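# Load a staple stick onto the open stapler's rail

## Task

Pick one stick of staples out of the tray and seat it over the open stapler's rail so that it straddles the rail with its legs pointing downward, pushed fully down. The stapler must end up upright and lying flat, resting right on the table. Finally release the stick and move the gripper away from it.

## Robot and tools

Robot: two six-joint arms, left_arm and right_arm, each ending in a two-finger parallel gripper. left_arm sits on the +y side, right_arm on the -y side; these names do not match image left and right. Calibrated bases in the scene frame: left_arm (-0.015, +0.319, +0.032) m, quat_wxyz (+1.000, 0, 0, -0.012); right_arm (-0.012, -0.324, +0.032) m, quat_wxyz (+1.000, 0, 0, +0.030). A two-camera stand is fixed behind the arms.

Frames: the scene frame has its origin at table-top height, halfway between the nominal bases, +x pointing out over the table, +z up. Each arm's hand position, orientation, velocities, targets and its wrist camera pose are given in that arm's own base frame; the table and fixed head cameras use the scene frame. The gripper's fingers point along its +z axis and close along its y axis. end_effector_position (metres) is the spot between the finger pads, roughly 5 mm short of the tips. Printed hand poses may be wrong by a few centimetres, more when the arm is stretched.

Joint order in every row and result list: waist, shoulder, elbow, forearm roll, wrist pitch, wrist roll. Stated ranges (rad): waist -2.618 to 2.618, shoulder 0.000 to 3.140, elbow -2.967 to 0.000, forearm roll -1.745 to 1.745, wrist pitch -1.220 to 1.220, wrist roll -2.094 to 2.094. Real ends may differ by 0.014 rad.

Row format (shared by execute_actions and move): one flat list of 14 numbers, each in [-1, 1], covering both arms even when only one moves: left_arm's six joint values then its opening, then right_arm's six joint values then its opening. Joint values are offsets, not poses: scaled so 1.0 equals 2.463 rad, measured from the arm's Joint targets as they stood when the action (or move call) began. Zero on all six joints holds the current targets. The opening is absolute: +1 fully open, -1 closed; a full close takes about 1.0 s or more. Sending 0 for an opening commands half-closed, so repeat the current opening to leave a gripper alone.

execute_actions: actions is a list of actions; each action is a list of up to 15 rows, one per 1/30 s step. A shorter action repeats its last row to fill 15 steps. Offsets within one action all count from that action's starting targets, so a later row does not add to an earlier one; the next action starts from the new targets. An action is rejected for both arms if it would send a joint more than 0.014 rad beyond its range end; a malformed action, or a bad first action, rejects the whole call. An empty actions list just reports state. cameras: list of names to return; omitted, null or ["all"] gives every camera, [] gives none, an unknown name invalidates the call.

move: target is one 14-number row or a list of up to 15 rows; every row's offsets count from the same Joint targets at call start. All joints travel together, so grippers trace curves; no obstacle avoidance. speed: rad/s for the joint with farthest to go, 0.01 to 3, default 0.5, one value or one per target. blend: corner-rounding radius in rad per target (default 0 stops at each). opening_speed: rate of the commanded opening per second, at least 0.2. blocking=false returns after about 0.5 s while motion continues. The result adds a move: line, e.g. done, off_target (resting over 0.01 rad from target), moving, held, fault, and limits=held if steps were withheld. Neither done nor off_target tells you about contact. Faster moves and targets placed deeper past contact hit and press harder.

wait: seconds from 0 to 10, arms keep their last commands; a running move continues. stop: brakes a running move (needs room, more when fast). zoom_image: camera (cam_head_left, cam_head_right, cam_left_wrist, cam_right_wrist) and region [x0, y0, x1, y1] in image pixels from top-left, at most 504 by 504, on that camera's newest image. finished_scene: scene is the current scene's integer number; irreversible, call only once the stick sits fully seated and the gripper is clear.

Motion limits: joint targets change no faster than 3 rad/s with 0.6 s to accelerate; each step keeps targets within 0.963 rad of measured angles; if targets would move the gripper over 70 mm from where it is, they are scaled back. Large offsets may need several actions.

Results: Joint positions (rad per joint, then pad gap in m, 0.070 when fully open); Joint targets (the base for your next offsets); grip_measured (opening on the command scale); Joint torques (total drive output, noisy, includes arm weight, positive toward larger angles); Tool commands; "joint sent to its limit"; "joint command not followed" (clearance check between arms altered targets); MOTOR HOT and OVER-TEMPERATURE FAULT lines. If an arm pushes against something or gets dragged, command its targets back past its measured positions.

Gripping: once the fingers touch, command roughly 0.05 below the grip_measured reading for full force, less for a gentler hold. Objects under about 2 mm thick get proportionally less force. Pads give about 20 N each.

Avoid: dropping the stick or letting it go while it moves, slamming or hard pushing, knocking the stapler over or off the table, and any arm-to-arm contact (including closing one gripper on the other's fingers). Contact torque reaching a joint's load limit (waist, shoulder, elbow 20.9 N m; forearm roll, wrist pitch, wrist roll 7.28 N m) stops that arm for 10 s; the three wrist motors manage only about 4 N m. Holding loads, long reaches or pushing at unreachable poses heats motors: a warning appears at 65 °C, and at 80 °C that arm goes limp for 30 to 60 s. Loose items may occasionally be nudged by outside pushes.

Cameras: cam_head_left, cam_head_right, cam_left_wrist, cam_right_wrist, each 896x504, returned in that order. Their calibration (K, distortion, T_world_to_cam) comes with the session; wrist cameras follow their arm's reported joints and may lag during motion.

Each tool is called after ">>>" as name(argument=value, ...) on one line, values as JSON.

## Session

>>> execute_actions(actions=[])

>>> zoom_image(camera="cam_head_right", region=[400, 160, 800, 400])

Scene clock: 0.00 s.
left_arm: end_effector_position=(+0.1422, -0.1009, +0.0945) grip_measured=+0.98 end_effector_quat_wxyz=(+0.221, -0.069, +0.958, -0.168) | right_arm: end_effector_position=(+0.2419, +0.0427, +0.1324) grip_measured=+0.99 end_effector_quat_wxyz=(+0.191, -0.526, +0.815, +0.149)
Joint positions: left_arm=[-0.701 0.709 -0.319 0.1 0.712 -0.902 0.069] | right_arm=[-0.263 1.35 -0.857 0.532 1.18 -1.621 0.07]
Joint torques (N m): no reading
Joint targets: left_arm=[-0.701 0.709 -0.319 0.100 0.712 -0.902] | right_arm=[-0.263 1.350 -0.857 0.532 1.180 -1.621]
Tool commands: left_gripper/opening=+1.0 right_gripper/opening=+1.0
camera_calibration:
cam_left_wrist: T_world_to_cam=[[0.0594387, -0.940066, 0.335771, -0.13385], [-0.98745, -0.00606741, 0.157813, 0.122073], [-0.146317, -0.340938, -0.92863, 0.199704], [0, 0, 0, 1]] pos_world=[0.157717, -0.0570009, 0.21113]
cam_right_wrist: T_world_to_cam=[[0.921966, -0.38464, -0.0450589, -0.197131], [-0.37781, -0.918896, 0.113531, 0.114781], [-0.0850731, -0.0876483, -0.992512, 0.280151], [0, 0, 0, 1]] pos_world=[0.248946, 0.054202, 0.256139]

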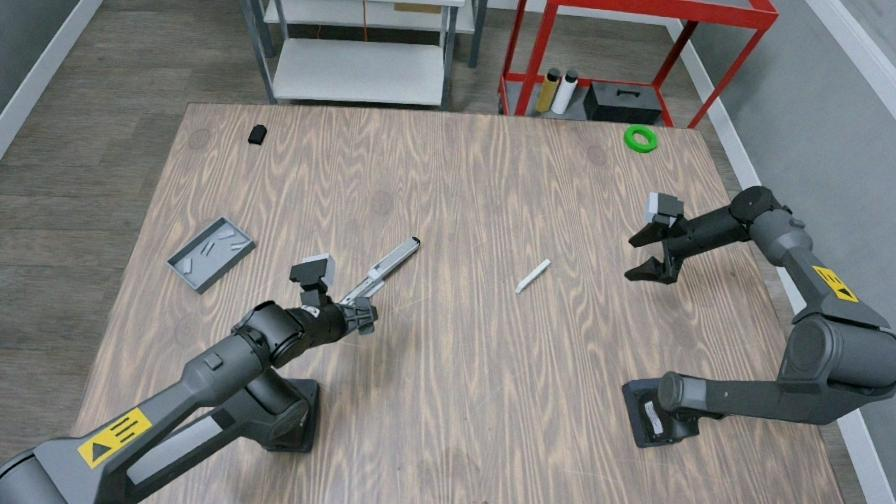

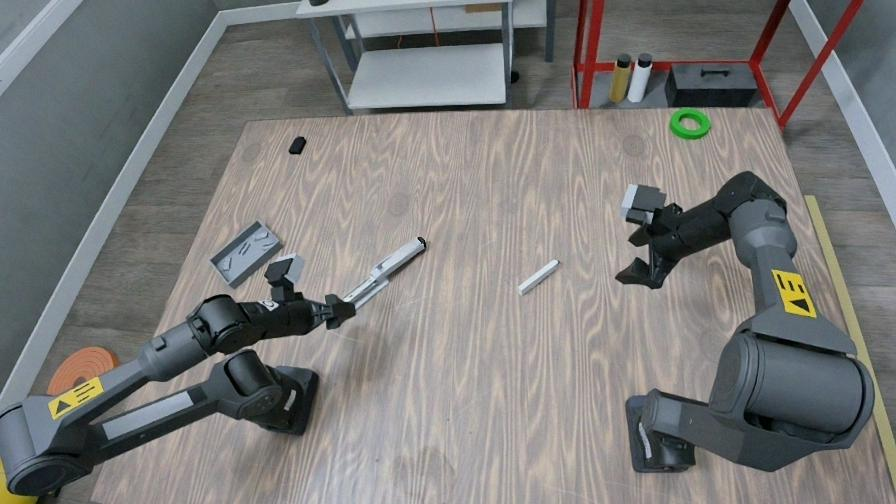

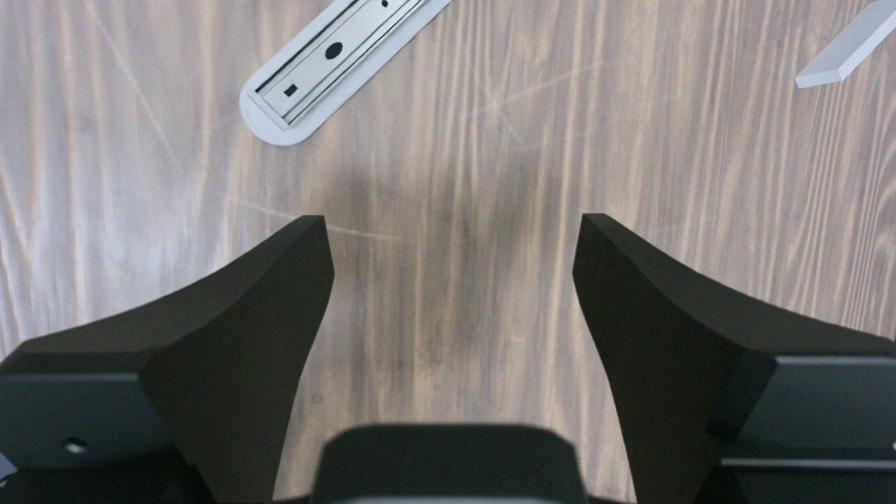

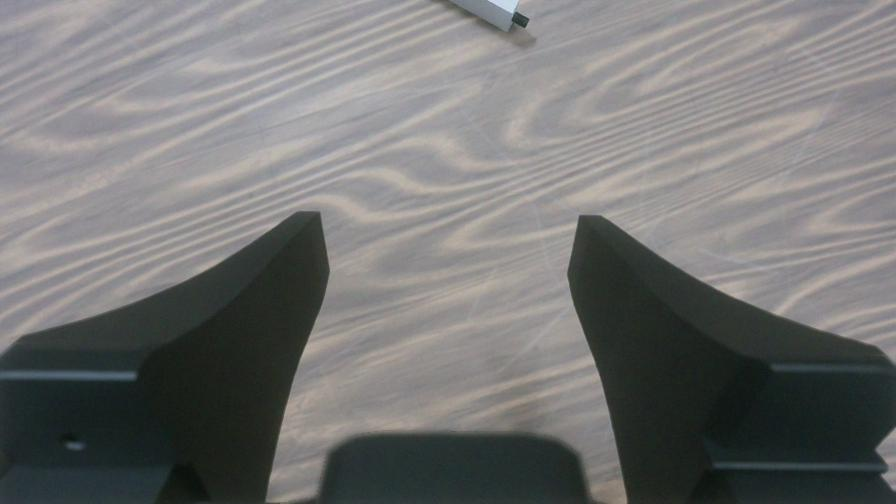

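Scaled by 1.260 from the camera's 896x504 image, which has a finer 1280x720 frame.

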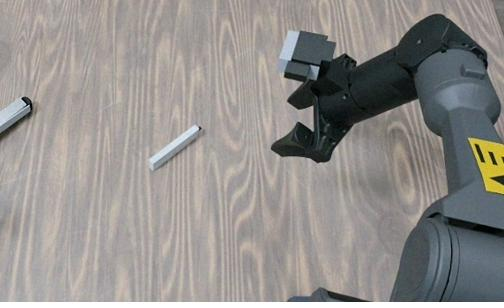

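>>> move(target=[[0.529,0,0,0,0,0,1,0,0,0,0,0,0,1],[0.529,0.3508,-0.2765,-0.0406,-0.0934,0.3662,1,0,0,0,0,0,0,1]])

>>> zoom_image(camera="cam_left_wrist", region=[330, 150, 580, 400])

Scene clock: 8.70 s.
left_arm: end_effector_position=(+0.3271, +0.2252, +0.1249) grip_measured=+0.98 end_effector_quat_wxyz=(+0.284, -0.283, +0.912, +0.088) | right_arm: end_effector_position=(+0.2419, +0.0427, +0.1324) grip_measured=+0.99 end_effector_quat_wxyz=(+0.191, -0.526, +0.815, +0.149)
Joint positions: left_arm=[0.603 1.573 -1 0 0.482 0.001 0.069] | right_arm=[-0.263 1.35 -0.857 0.532 1.18 -1.621 0.07]
Joint torques (N m): left_arm=[-0.37 -5.53 -3.49 -0.01 -0.32 -0.22] | right_arm=[0.11 -4.04 -3.25 0.55 0.11 -0.04]
Joint targets: left_arm=[0.602 1.573 -1.000 0.000 0.482 0.000] | right_arm=[-0.263 1.350 -0.857 0.532 1.180 -1.621]
move: done
camera_calibration:
cam_left_wrist: T_world_to_cam=[[0.568981, -0.822169, -0.0173073, 0.00244139], [-0.822215, -0.569143, 0.00621043, 0.393471], [-0.0149563, 0.0106967, -0.999831, 0.252893], [0, 0, 0, 1]] pos_world=[0.325911, 0.223243, 0.250449]
cam_right_wrist: T_world_to_cam=[[0.921966, -0.38464, -0.0450589, -0.197131], [-0.37781, -0.918896, 0.113531, 0.114781], [-0.0850731, -0.0876483, -0.992512, 0.280151], [0, 0, 0, 1]] pos_world=[0.248946, 0.054202, 0.256139]

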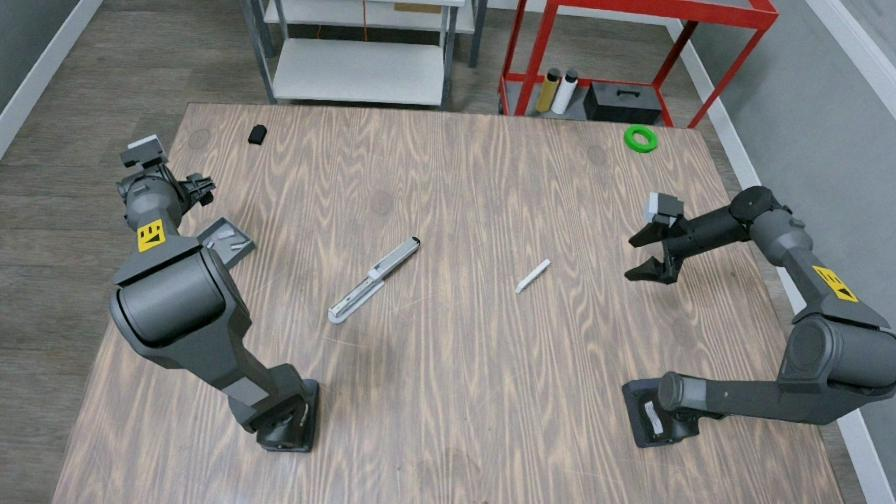

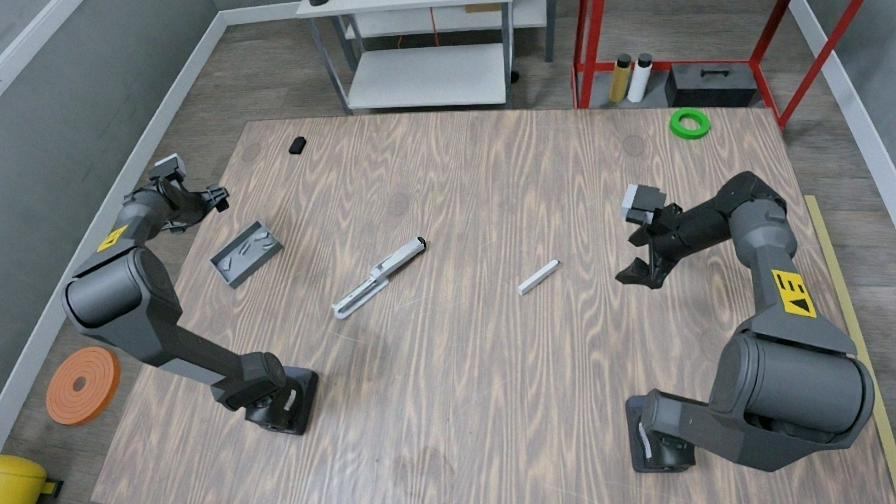

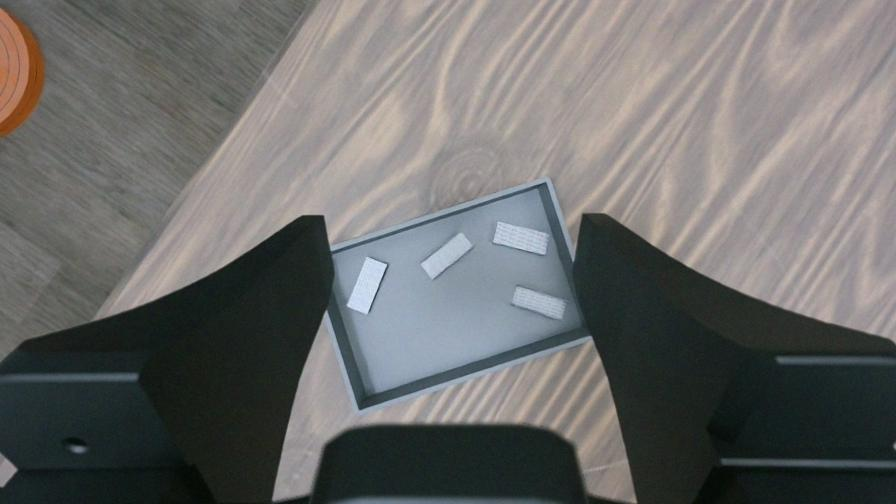

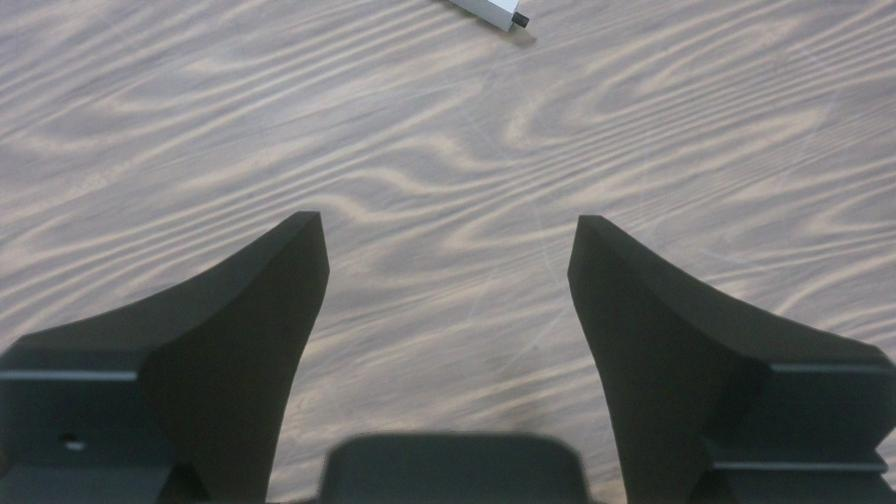

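Scaled by 2.016 from the camera's 896x504 image, which has a finer 1280x720 frame.

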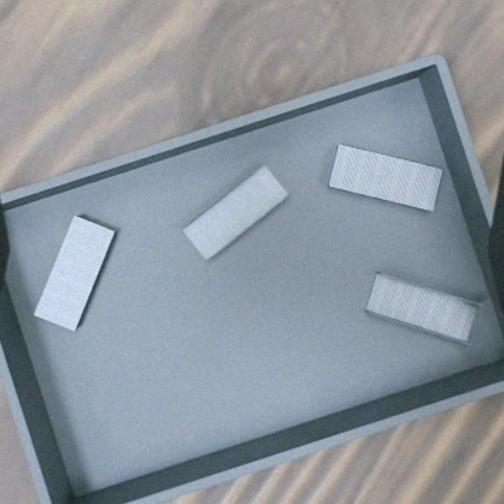

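>>> zoom_image(camera="cam_left_wrist", region=[330, 210, 480, 330])

>>> zoom_image(camera="cam_left_wrist", region=[470, 210, 600, 330])

>>> zoom_image(camera="cam_head_right", region=[320, 220, 440, 330])

Scaled by 3.360 from the camera's 896x504 image, which has a finer 1280x720 frame.

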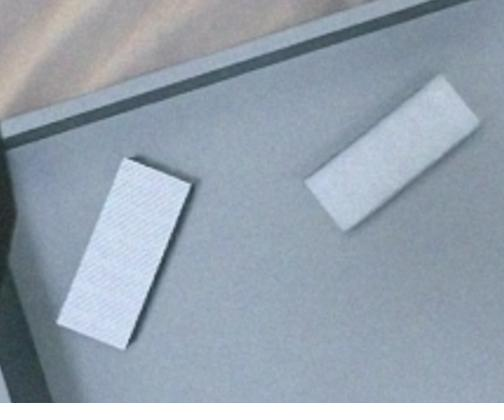

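Scaled by 3.877 from the camera's 896x504 image, which has a finer 1280x720 frame.

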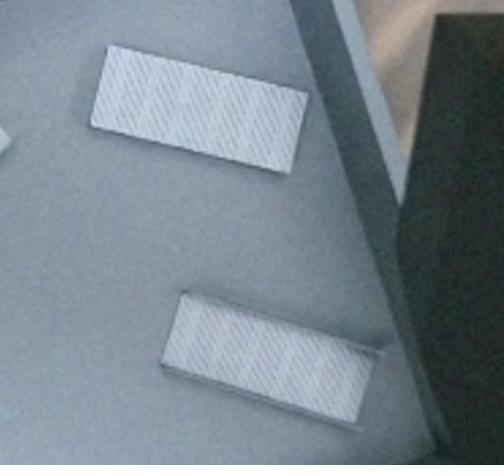

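Scaled by 4.200 from the camera's 896x504 image, which has a finer 1280x720 frame.

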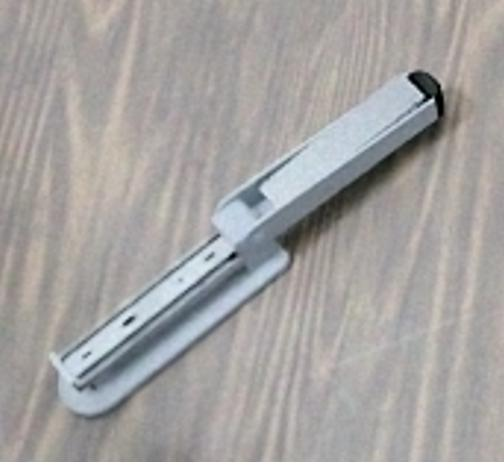

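>>> move(target=[0.0529,0.1622,-0.1654,0,0.2480,0.2091,-0.37,0,0,0,0,0,0,1], cameras=["cam_left_wrist"])

>>> zoom_image(camera="cam_left_wrist", region=[330, 50, 580, 300])

Scene clock: 16.83 s.
left_arm: end_effector_position=(+0.2814, +0.2533, +0.0501) grip_measured=-0.37 end_effector_quat_wxyz=(+0.000, -0.108, +0.994, +0.000) | right_arm: end_effector_position=(+0.2419, +0.0427, +0.1324) grip_measured=+0.99 end_effector_quat_wxyz=(+0.191, -0.526, +0.815, +0.149)
Joint positions: left_arm=[0.733 1.973 -1.408 0 1.094 0.516 0.022] | right_arm=[-0.263 1.35 -0.857 0.532 1.18 -1.621 0.07]
Joint torques (N m): left_arm=[-0.18 -7.48 -3.24 0.06 -0.08 -0.2] | right_arm=[-0.16 -4.01 -3.24 0.57 0.1 -0.01]
Joint targets: left_arm=[0.733 1.972 -1.407 0.000 1.093 0.515] | right_arm=[-0.263 1.350 -0.857 0.532 1.180 -1.621]
move: done
camera_calibration:
cam_left_wrist: T_world_to_cam=[[0.207831, -0.978045, -0.0153253, 0.191216], [-0.799803, -0.178933, 0.572973, 0.238894], [-0.563136, -0.106824, -0.819431, 0.352063], [0, 0, 0, 1]] pos_world=[0.349586, 0.267373, 0.154542]
Images, in order (width x height): cam_left_wrist 896x504.

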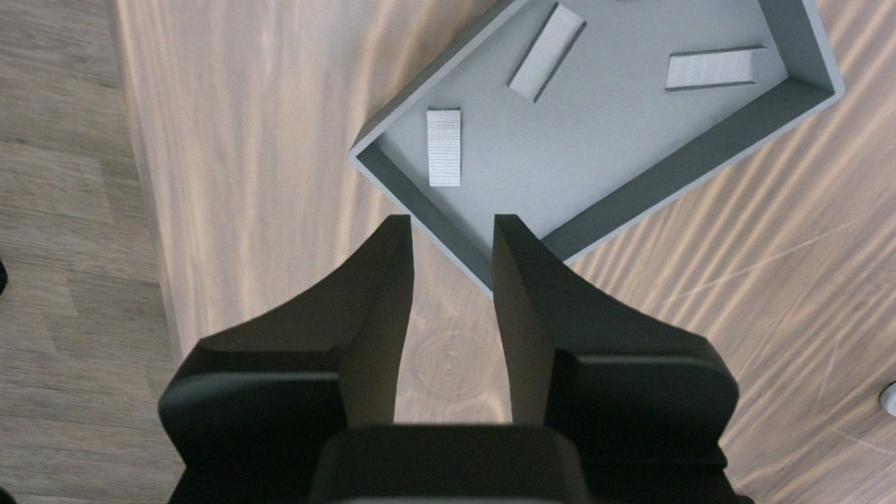

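Scaled by 2.016 from the camera's 896x504 image, which has a finer 1280x720 frame.

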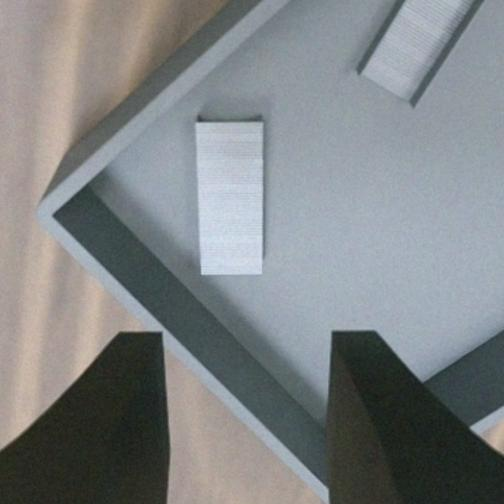

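>>> move(target=[0.0029,0.0345,0.0324,0,-0.0669,0.0028,-0.37,0,0,0,0,0,0,1], cameras=["cam_left_wrist"], speed=0.12)

>>> zoom_image(camera="cam_left_wrist", region=[350, 130, 550, 330])

Scene clock: 21.67 s.
left_arm: end_effector_position=(+0.2807, +0.2559, -0.0001) grip_measured=-0.37 end_effector_quat_wxyz=(+0.000, -0.109, +0.994, +0.000) | right_arm: end_effector_position=(+0.2419, +0.0427, +0.1324) grip_measured=+0.99 end_effector_quat_wxyz=(+0.191, -0.526, +0.815, +0.149)
Joint positions: left_arm=[0.739 2.057 -1.327 0 0.928 0.521 0.022] | right_arm=[-0.263 1.35 -0.857 0.532 1.18 -1.621 0.07]
Joint torques (N m): left_arm=[0.76 -7.44 -3.35 -0.1 0.04 0.19] | right_arm=[0.02 -3.75 -3.11 0.57 0.09 -0.03]
Joint targets: left_arm=[0.740 2.057 -1.327 0.000 0.928 0.522] | right_arm=[-0.263 1.350 -0.857 0.532 1.180 -1.621]
move: done
camera_calibration:
cam_left_wrist: T_world_to_cam=[[0.209645, -0.977653, -0.0155966, 0.192543], [-0.799747, -0.180629, 0.572519, 0.267985], [-0.562542, -0.107552, -0.819743, 0.310787], [0, 0, 0, 1]] pos_world=[0.348785, 0.270072, 0.104341]
Images, in order (width x height): cam_left_wrist 896x504.

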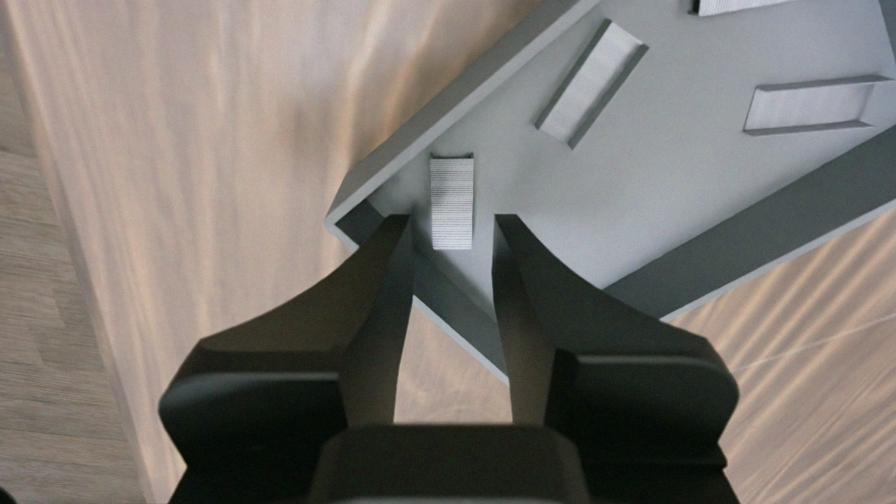

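Scaled by 2.520 from the camera's 896x504 image, which has a finer 1280x720 frame.

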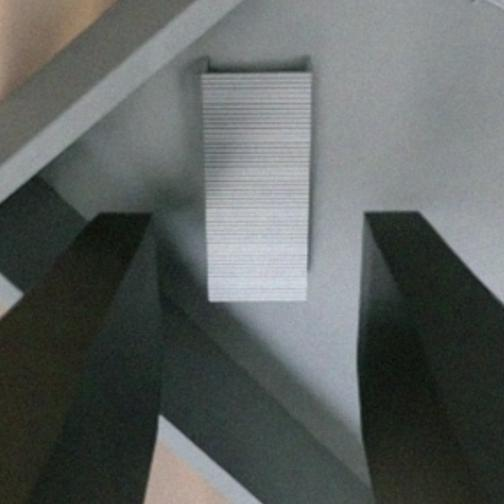

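>>> move(target=[-0.0021,0.0159,0,0,-0.0160,-0.0022,-0.37,0,0,0,0,0,0,1], cameras=["cam_left_wrist"], speed=0.06)

>>> zoom_image(camera="cam_left_wrist", region=[350, 130, 550, 330])

Scene clock: 26.67 s.
left_arm: end_effector_position=(+0.2846, +0.2570, -0.0149) grip_measured=-0.37 end_effector_quat_wxyz=(+0.000, -0.108, +0.994, +0.000) | right_arm: end_effector_position=(+0.2419, +0.0427, +0.1324) grip_measured=+0.99 end_effector_quat_wxyz=(+0.191, -0.526, +0.815, +0.149)
Joint positions: left_arm=[0.734 2.096 -1.327 0 0.889 0.517 0.022] | right_arm=[-0.263 1.35 -0.857 0.532 1.18 -1.621 0.07]
Joint torques (N m): left_arm=[-0.27 -7.41 -3.28 -0.07 0.03 -0.21] | right_arm=[-0.01 -4.11 -3.35 0.56 0.13 -0.02]
Joint targets: left_arm=[0.735 2.096 -1.327 0.000 0.889 0.516] | right_arm=[-0.263 1.350 -0.857 0.532 1.180 -1.621]
move: done
camera_calibration:
cam_left_wrist: T_world_to_cam=[[0.208668, -0.97786, -0.015746, 0.192886], [-0.800004, -0.179931, 0.572379, 0.279672], [-0.56254, -0.10684, -0.819838, 0.30077], [0, 0, 0, 1]] pos_world=[0.352685, 0.271071, 0.0895414]
Images, in order (width x height): cam_left_wrist 896x504.

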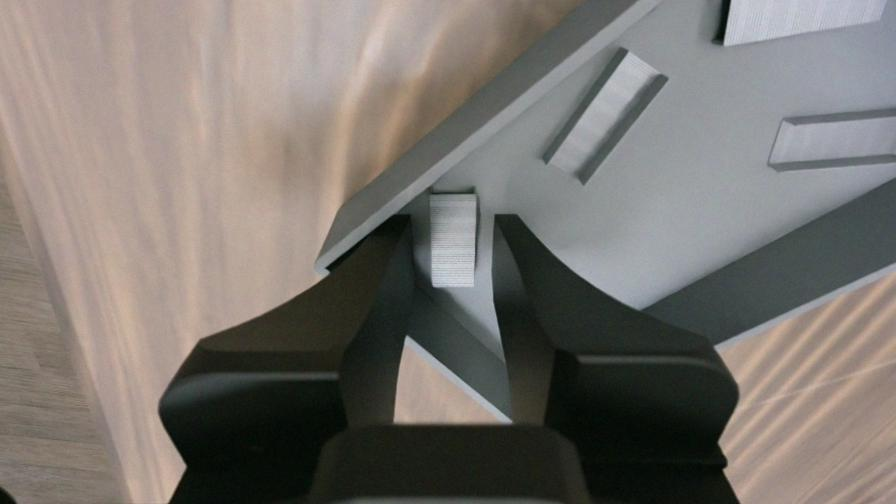

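Scaled by 2.520 from the camera's 896x504 image, which has a finer 1280x720 frame.

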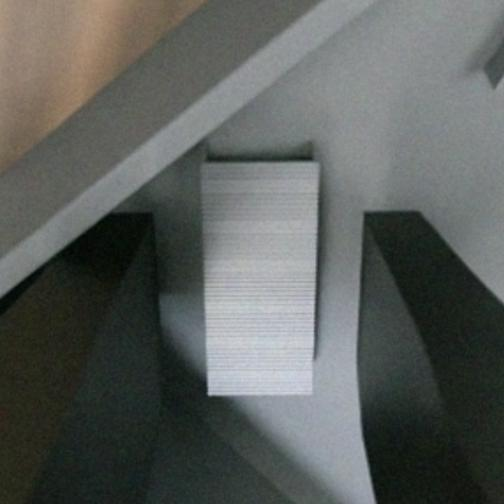

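>>> move(target=[[0.0012,-0.0024,0.0045,0,-0.0021,0.0016,-0.49,0,0,0,0,0,0,1],[0.0012,0.0009,0.0064,0,-0.0072,0.0016,-0.49,0,0,0,0,0,0,1]], cameras=["cam_left_wrist"], speed=0.03, opening_speed=0.3)

>>> zoom_image(camera="cam_left_wrist", region=[350, 130, 550, 330])

Scene clock: 31.17 s.
left_arm: end_effector_position=(+0.2826, +0.2567, -0.0185) grip_measured=-0.49 end_effector_quat_wxyz=(+0.000, -0.108, +0.994, +0.000) | right_arm: end_effector_position=(+0.2419, +0.0427, +0.1324) grip_measured=+0.99 end_effector_quat_wxyz=(+0.191, -0.526, +0.815, +0.149)
Joint positions: left_arm=[0.737 2.098 -1.312 0 0.871 0.52 0.018] | right_arm=[-0.263 1.35 -0.857 0.532 1.18 -1.621 0.07]
Joint torques (N m): left_arm=[0.52 -6.91 -2.75 -0.04 -0.01 0.19] | right_arm=[0.1 -4 -3.12 0.56 0.08 -0.01]
Joint targets: left_arm=[0.738 2.098 -1.311 0.000 0.871 0.520] | right_arm=[-0.263 1.350 -0.857 0.532 1.180 -1.621]
move: done
camera_calibration:
cam_left_wrist: T_world_to_cam=[[0.208688, -0.977847, -0.016283, 0.192911], [-0.800473, -0.180352, 0.571591, 0.280266], [-0.561865, -0.10625, -0.820377, 0.296325], [0, 0, 0, 1]] pos_world=[0.350582, 0.270669, 0.0860413]
Images, in order (width x height): cam_left_wrist 896x504.

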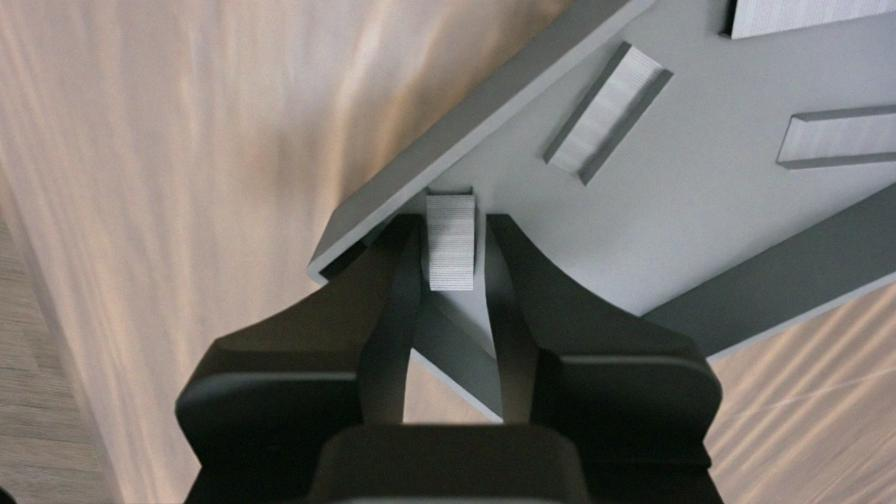

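Scaled by 2.520 from the camera's 896x504 image, which has a finer 1280x720 frame.

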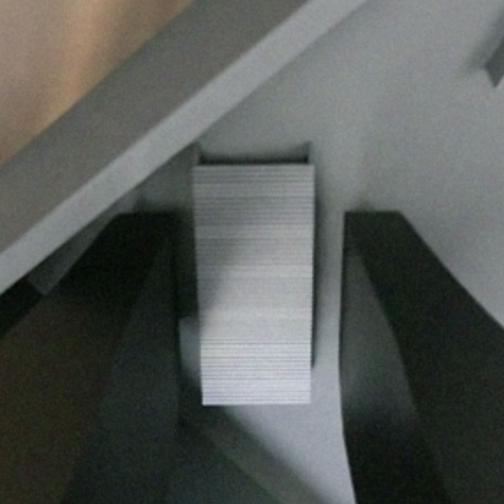

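>>> move(target=[0.0006,0.0013,0.0008,0,-0.0020,0.0006,-0.49,0,0,0,0,0,0,1], cameras=[], speed=0.03)

>>> move(target=[0,0.0008,0.0005,0,-0.0013,0,-0.49,0,0,0,0,0,0,1], cameras=[], speed=0.03)

>>> move(target=[0,0.0008,0.0005,0,-0.0013,0,-0.49,0,0,0,0,0,0,1], cameras=["cam_left_wrist"], speed=0.03)

>>> zoom_image(camera="cam_left_wrist", region=[350, 130, 550, 330])

Scene clock: 33.87 s.
left_arm: end_effector_position=(+0.2823, +0.2569, -0.0203) grip_measured=-0.49 end_effector_quat_wxyz=(+0.000, -0.108, +0.994, +0.000) | right_arm: end_effector_position=(+0.2419, +0.0427, +0.1324) grip_measured=+0.99 end_effector_quat_wxyz=(+0.191, -0.526, +0.815, +0.149)
Joint positions: left_arm=[0.738 2.101 -1.31 0 0.866 0.521 0.018] | right_arm=[-0.263 1.35 -0.857 0.532 1.18 -1.621 0.07]
Joint torques (N m): left_arm=[0.93 -6.96 -2.64 -0.01 -0.05 0.19] | right_arm=[0.02 -4.05 -3.1 0.57 0.11 -0.04]
Joint targets: left_arm=[0.739 2.102 -1.309 0.000 0.866 0.522] | right_arm=[-0.263 1.350 -0.857 0.532 1.180 -1.621]
move: done
No camera images: "cameras" was empty.

Scene clock: 34.57 s.
left_arm: end_effector_position=(+0.2821, +0.2567, -0.0213) grip_measured=-0.49 end_effector_quat_wxyz=(+0.000, -0.108, +0.994, +0.000) | right_arm: end_effector_position=(+0.2419, +0.0427, +0.1324) grip_measured=+0.99 end_effector_quat_wxyz=(+0.191, -0.526, +0.815, +0.149)
Joint positions: left_arm=[0.738 2.103 -1.309 0 0.863 0.521 0.018] | right_arm=[-0.263 1.35 -0.857 0.532 1.18 -1.621 0.07]
Joint torques (N m): left_arm=[0.92 -6.94 -2.65 -0.01 -0.05 0.18] | right_arm=[0.09 -4.09 -3.21 0.57 0.11 -0.02]
Joint targets: left_arm=[0.739 2.104 -1.308 0.000 0.863 0.522] | right_arm=[-0.263 1.350 -0.857 0.532 1.180 -1.621]
move: done
No camera images: "cameras" was empty.

Scene clock: 35.27 s.
left_arm: end_effector_position=(+0.2821, +0.2567, -0.0222) grip_measured=-0.49 end_effector_quat_wxyz=(+0.000, -0.108, +0.994, +0.000) | right_arm: end_effector_position=(+0.2419, +0.0427, +0.1324) grip_measured=+0.99 end_effector_quat_wxyz=(+0.191, -0.526, +0.815, +0.149)
Joint positions: left_arm=[0.738 2.105 -1.308 0 0.861 0.521 0.018] | right_arm=[-0.263 1.35 -0.857 0.532 1.18 -1.621 0.07]
Joint torques (N m): left_arm=[0.87 -6.94 -2.66 0 -0.05 0.17] | right_arm=[-0.17 -3.88 -3.33 0.57 0.08 -0.01]
Joint targets: left_arm=[0.739 2.106 -1.307 0.000 0.860 0.522] | right_arm=[-0.263 1.350 -0.857 0.532 1.180 -1.621]
move: done
camera_calibration:
cam_left_wrist: T_world_to_cam=[[0.208725, -0.977849, -0.0156943, 0.192972], [-0.799913, -0.179932, 0.572506, 0.281755], [-0.562648, -0.106942, -0.81975, 0.293405], [0, 0, 0, 1]] pos_world=[0.350185, 0.270771, 0.0822414]
Images, in order (width x height): cam_left_wrist 896x504.

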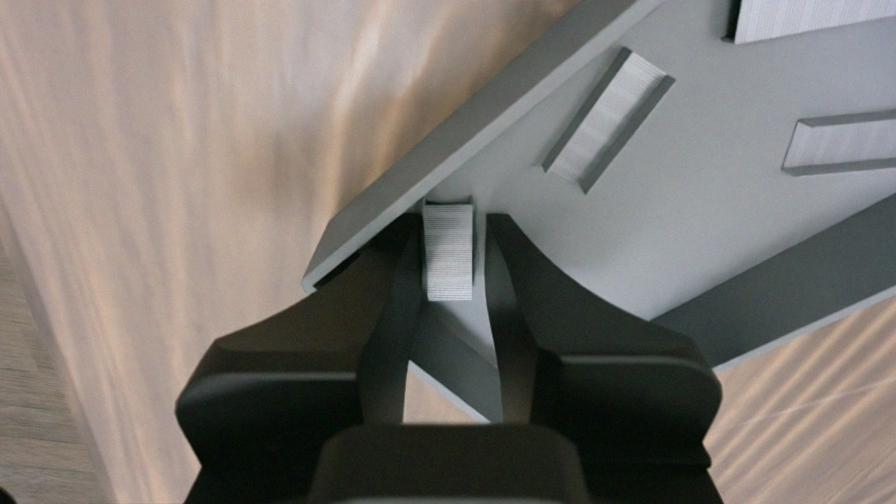

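Scaled by 2.520 from the camera's 896x504 image, which has a finer 1280x720 frame.

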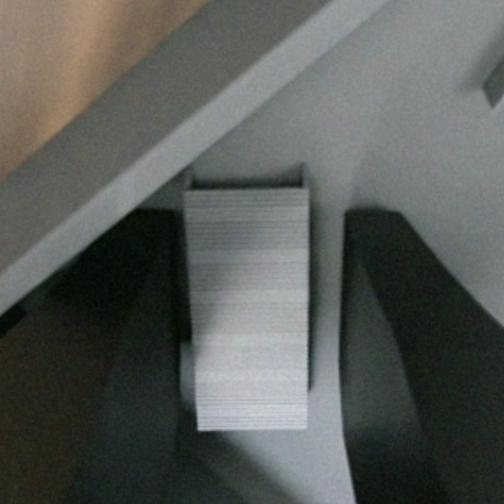

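>>> move(target=[0,0.0008,0.0005,0,-0.0013,0,-0.49,0,0,0,0,0,0,1], cameras=[], speed=0.03)

>>> move(target=[0,0.0008,0.0005,0,-0.0013,0,-0.49,0,0,0,0,0,0,1], cameras=[], speed=0.03)

Scene clock: 37.70 s.
left_arm: end_effector_position=(+0.2820, +0.2566, -0.0233) grip_measured=-0.49 end_effector_quat_wxyz=(+0.000, -0.108, +0.994, +0.000) | right_arm: end_effector_position=(+0.2419, +0.0427, +0.1324) grip_measured=+0.99 end_effector_quat_wxyz=(+0.191, -0.526, +0.815, +0.149)
Joint positions: left_arm=[0.738 2.107 -1.306 0 0.857 0.521 0.018] | right_arm=[-0.263 1.35 -0.857 0.532 1.18 -1.621 0.07]
Joint torques (N m): left_arm=[0.67 -6.92 -2.63 0.01 -0.06 0.12] | right_arm=[0.04 -4.02 -3.18 0.56 0.11 -0.04]
Joint targets: left_arm=[0.739 2.108 -1.306 0.000 0.857 0.522] | right_arm=[-0.263 1.350 -0.857 0.532 1.180 -1.621]
move: done
No camera images: "cameras" was empty.

Scene clock: 38.40 s.
left_arm: end_effector_position=(+0.2819, +0.2566, -0.0245) grip_measured=-0.49 end_effector_quat_wxyz=(+0.000, -0.108, +0.994, +0.000) | right_arm: end_effector_position=(+0.2419, +0.0427, +0.1324) grip_measured=+0.99 end_effector_quat_wxyz=(+0.191, -0.526, +0.815, +0.149)
Joint positions: left_arm=[0.738 2.11 -1.305 0 0.854 0.521 0.018] | right_arm=[-0.263 1.35 -0.857 0.532 1.18 -1.621 0.07]
Joint torques (N m): left_arm=[0.65 -6.94 -2.64 0.02 -0.05 0.11] | right_arm=[-0.04 -3.99 -3.32 0.55 0.09 0]
Joint targets: left_arm=[0.739 2.109 -1.305 0.000 0.853 0.522] | right_arm=[-0.263 1.350 -0.857 0.532 1.180 -1.621]
move: done
No camera images: "cameras" was empty.

>>> move(target=[0,0.0008,0.0005,0,-0.0013,0,-0.49,0,0,0,0,0,0,1], cameras=["cam_left_wrist"], speed=0.03)

>>> zoom_image(camera="cam_left_wrist", region=[350, 130, 550, 330])

Scene clock: 40.83 s.
left_arm: end_effector_position=(+0.2820, +0.2567, -0.0250) grip_measured=-0.49 end_effector_quat_wxyz=(+0.000, -0.108, +0.994, +0.000) | right_arm: end_effector_position=(+0.2419, +0.0427, +0.1324) grip_measured=+0.99 end_effector_quat_wxyz=(+0.191, -0.526, +0.815, +0.149)
Joint positions: left_arm=[0.738 2.11 -1.304 0 0.851 0.521 0.018] | right_arm=[-0.263 1.35 -0.857 0.532 1.18 -1.621 0.07]
Joint torques (N m): left_arm=[0.45 -6.75 -2.5 0.03 -0.09 0.07] | right_arm=[-0.14 -4.04 -3.22 0.56 0.11 -0.02]
Joint targets: left_arm=[0.739 2.111 -1.303 0.000 0.850 0.522] | right_arm=[-0.263 1.350 -0.857 0.532 1.180 -1.621]
move: done
camera_calibration:
cam_left_wrist: T_world_to_cam=[[0.208782, -0.977833, -0.0158906, 0.19294], [-0.800099, -0.180131, 0.572183, 0.283421], [-0.562362, -0.106747, -0.819972, 0.290918], [0, 0, 0, 1]] pos_world=[0.350084, 0.270771, 0.0794414]
Images, in order (width x height): cam_left_wrist 896x504.

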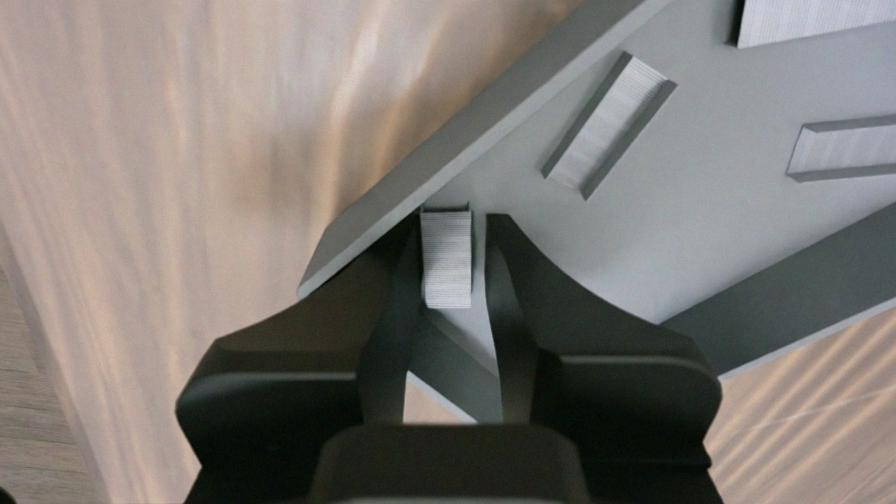

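Scaled by 2.520 from the camera's 896x504 image, which has a finer 1280x720 frame.

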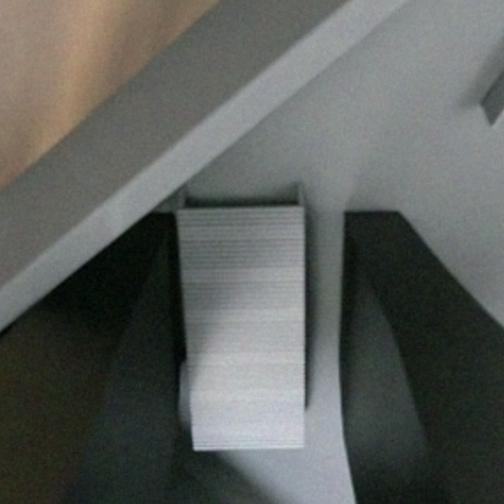

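>>> move(target=[0,-0.0028,-0.0018,0,0.0046,0,-0.49,0,0,0,0,0,0,1], cameras=[], speed=0.03)

>>> move(target=[0,0,0,0,0,0,-0.7,0,0,0,0,0,0,1], cameras=["cam_left_wrist"], opening_speed=0.2)

>>> zoom_image(camera="cam_left_wrist", region=[350, 130, 550, 330])

Scene clock: 43.70 s.
left_arm: end_effector_position=(+0.2817, +0.2564, -0.0224) grip_measured=-0.49 end_effector_quat_wxyz=(-0.001, -0.108, +0.994, -0.001) | right_arm: end_effector_position=(+0.2419, +0.0427, +0.1324) grip_measured=+0.99 end_effector_quat_wxyz=(+0.191, -0.526, +0.815, +0.149)
Joint positions: left_arm=[0.738 2.105 -1.307 0 0.862 0.521 0.018] | right_arm=[-0.263 1.35 -0.857 0.532 1.18 -1.621 0.07]
Joint torques (N m): left_arm=[0.23 -7.88 -3.8 0.06 0 0.02] | right_arm=[-0.08 -4.21 -3.31 0.52 0.09 0.02]
Joint targets: left_arm=[0.739 2.105 -1.308 0.000 0.862 0.522] | right_arm=[-0.263 1.350 -0.857 0.532 1.180 -1.621]
move: done
No camera images: "cameras" was empty.

Scene clock: 44.97 s.
left_arm: end_effector_position=(+0.2817, +0.2564, -0.0224) grip_measured=-0.65 end_effector_quat_wxyz=(-0.001, -0.108, +0.994, -0.001) | right_arm: end_effector_position=(+0.2419, +0.0427, +0.1324) grip_measured=+0.99 end_effector_quat_wxyz=(+0.191, -0.526, +0.815, +0.149)
Joint positions: left_arm=[0.738 2.105 -1.307 0 0.862 0.521 0.012] | right_arm=[-0.263 1.35 -0.857 0.532 1.18 -1.621 0.07]
Joint torques (N m): left_arm=[0.12 -7.85 -3.64 0.06 -0.07 -0.01] | right_arm=[0.01 -4.09 -3.23 0.55 0.08 -0.03]
Joint targets: left_arm=[0.739 2.105 -1.308 0.000 0.862 0.522] | right_arm=[-0.263 1.350 -0.857 0.532 1.180 -1.621]
move: done
camera_calibration:
cam_left_wrist: T_world_to_cam=[[0.208691, -0.97787, -0.0147549, 0.192757], [-0.799223, -0.179221, 0.573692, 0.281203], [-0.56364, -0.107932, -0.818938, 0.293577], [0, 0, 0, 1]] pos_world=[0.349989, 0.270575, 0.0819416]
Images, in order (width x height): cam_left_wrist 896x504.

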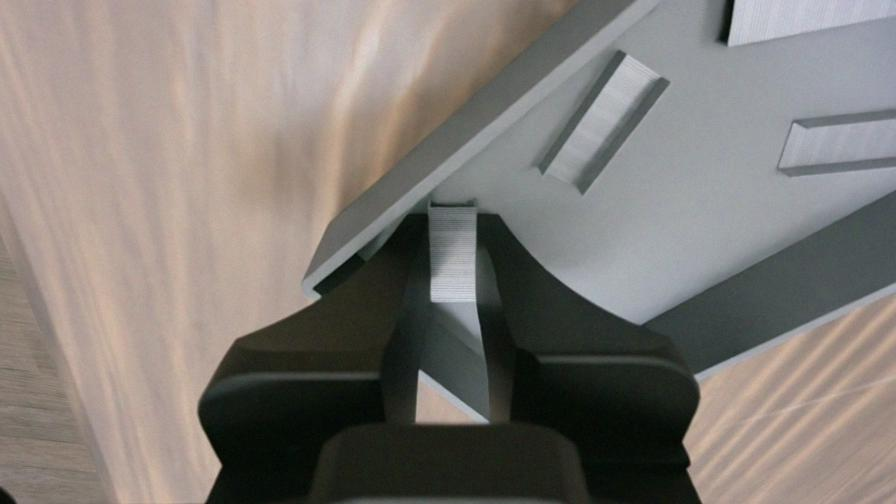

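Scaled by 2.520 from the camera's 896x504 image, which has a finer 1280x720 frame.

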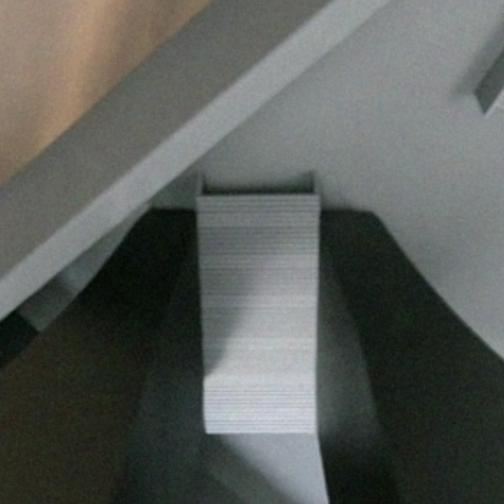

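>>> move(target=[0,-0.054,-0.0402,0,0.0938,0,-0.7,0,0,0,0,0,0,1], cameras=["cam_left_wrist"], speed=0.12)

>>> zoom_image(camera="cam_left_wrist", region=[350, 130, 550, 330])

Scene clock: 48.63 s.
left_arm: end_effector_position=(+0.2800, +0.2548, +0.0508) grip_measured=-0.65 end_effector_quat_wxyz=(+0.000, -0.108, +0.994, +0.000) | right_arm: end_effector_position=(+0.2419, +0.0427, +0.1324) grip_measured=+0.99 end_effector_quat_wxyz=(+0.191, -0.526, +0.815, +0.149)
Joint positions: left_arm=[0.738 1.971 -1.407 0 1.093 0.521 0.012] | right_arm=[-0.263 1.35 -0.857 0.532 1.18 -1.621 0.07]
Joint torques (N m): left_arm=[-0.14 -6.84 -3.66 0.08 -0.07 -0.07] | right_arm=[-0.15 -4.11 -3.15 0.54 0.1 0.01]
Joint targets: left_arm=[0.739 1.972 -1.407 0.000 1.093 0.522] | right_arm=[-0.263 1.350 -0.857 0.532 1.180 -1.621]
move: done
camera_calibration:
cam_left_wrist: T_world_to_cam=[[0.208855, -0.977814, -0.0160983, 0.192629], [-0.800281, -0.18035, 0.57186, 0.238123], [-0.562076, -0.106553, -0.820193, 0.351641], [0, 0, 0, 1]] pos_world=[0.347983, 0.26877, 0.155341]
Images, in order (width x height): cam_left_wrist 896x504.

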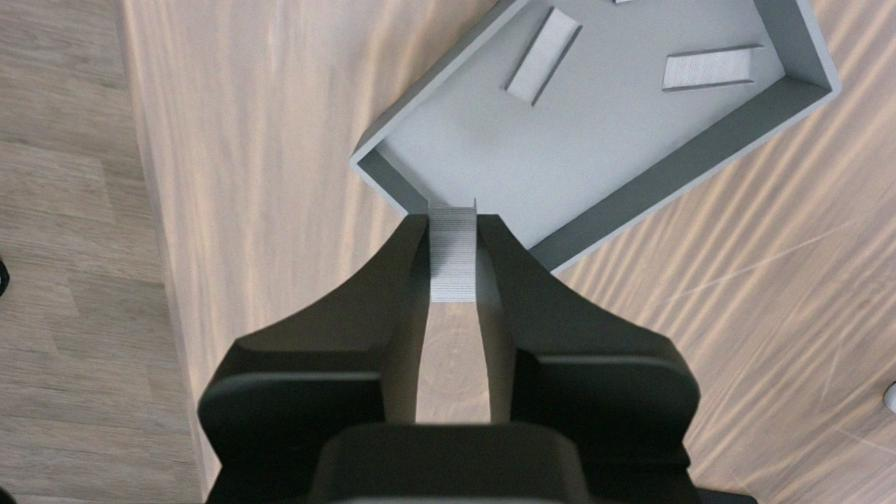

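Scaled by 2.520 from the camera's 896x504 image, which has a finer 1280x720 frame.

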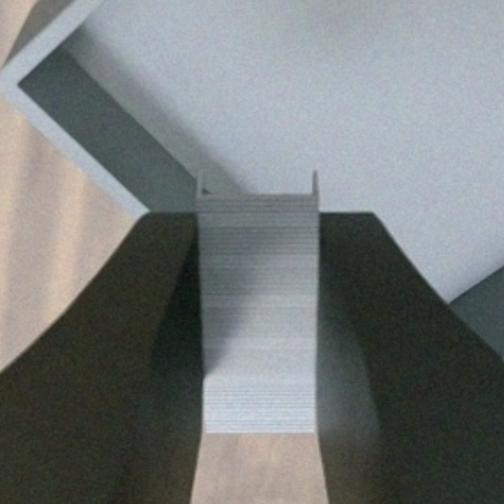

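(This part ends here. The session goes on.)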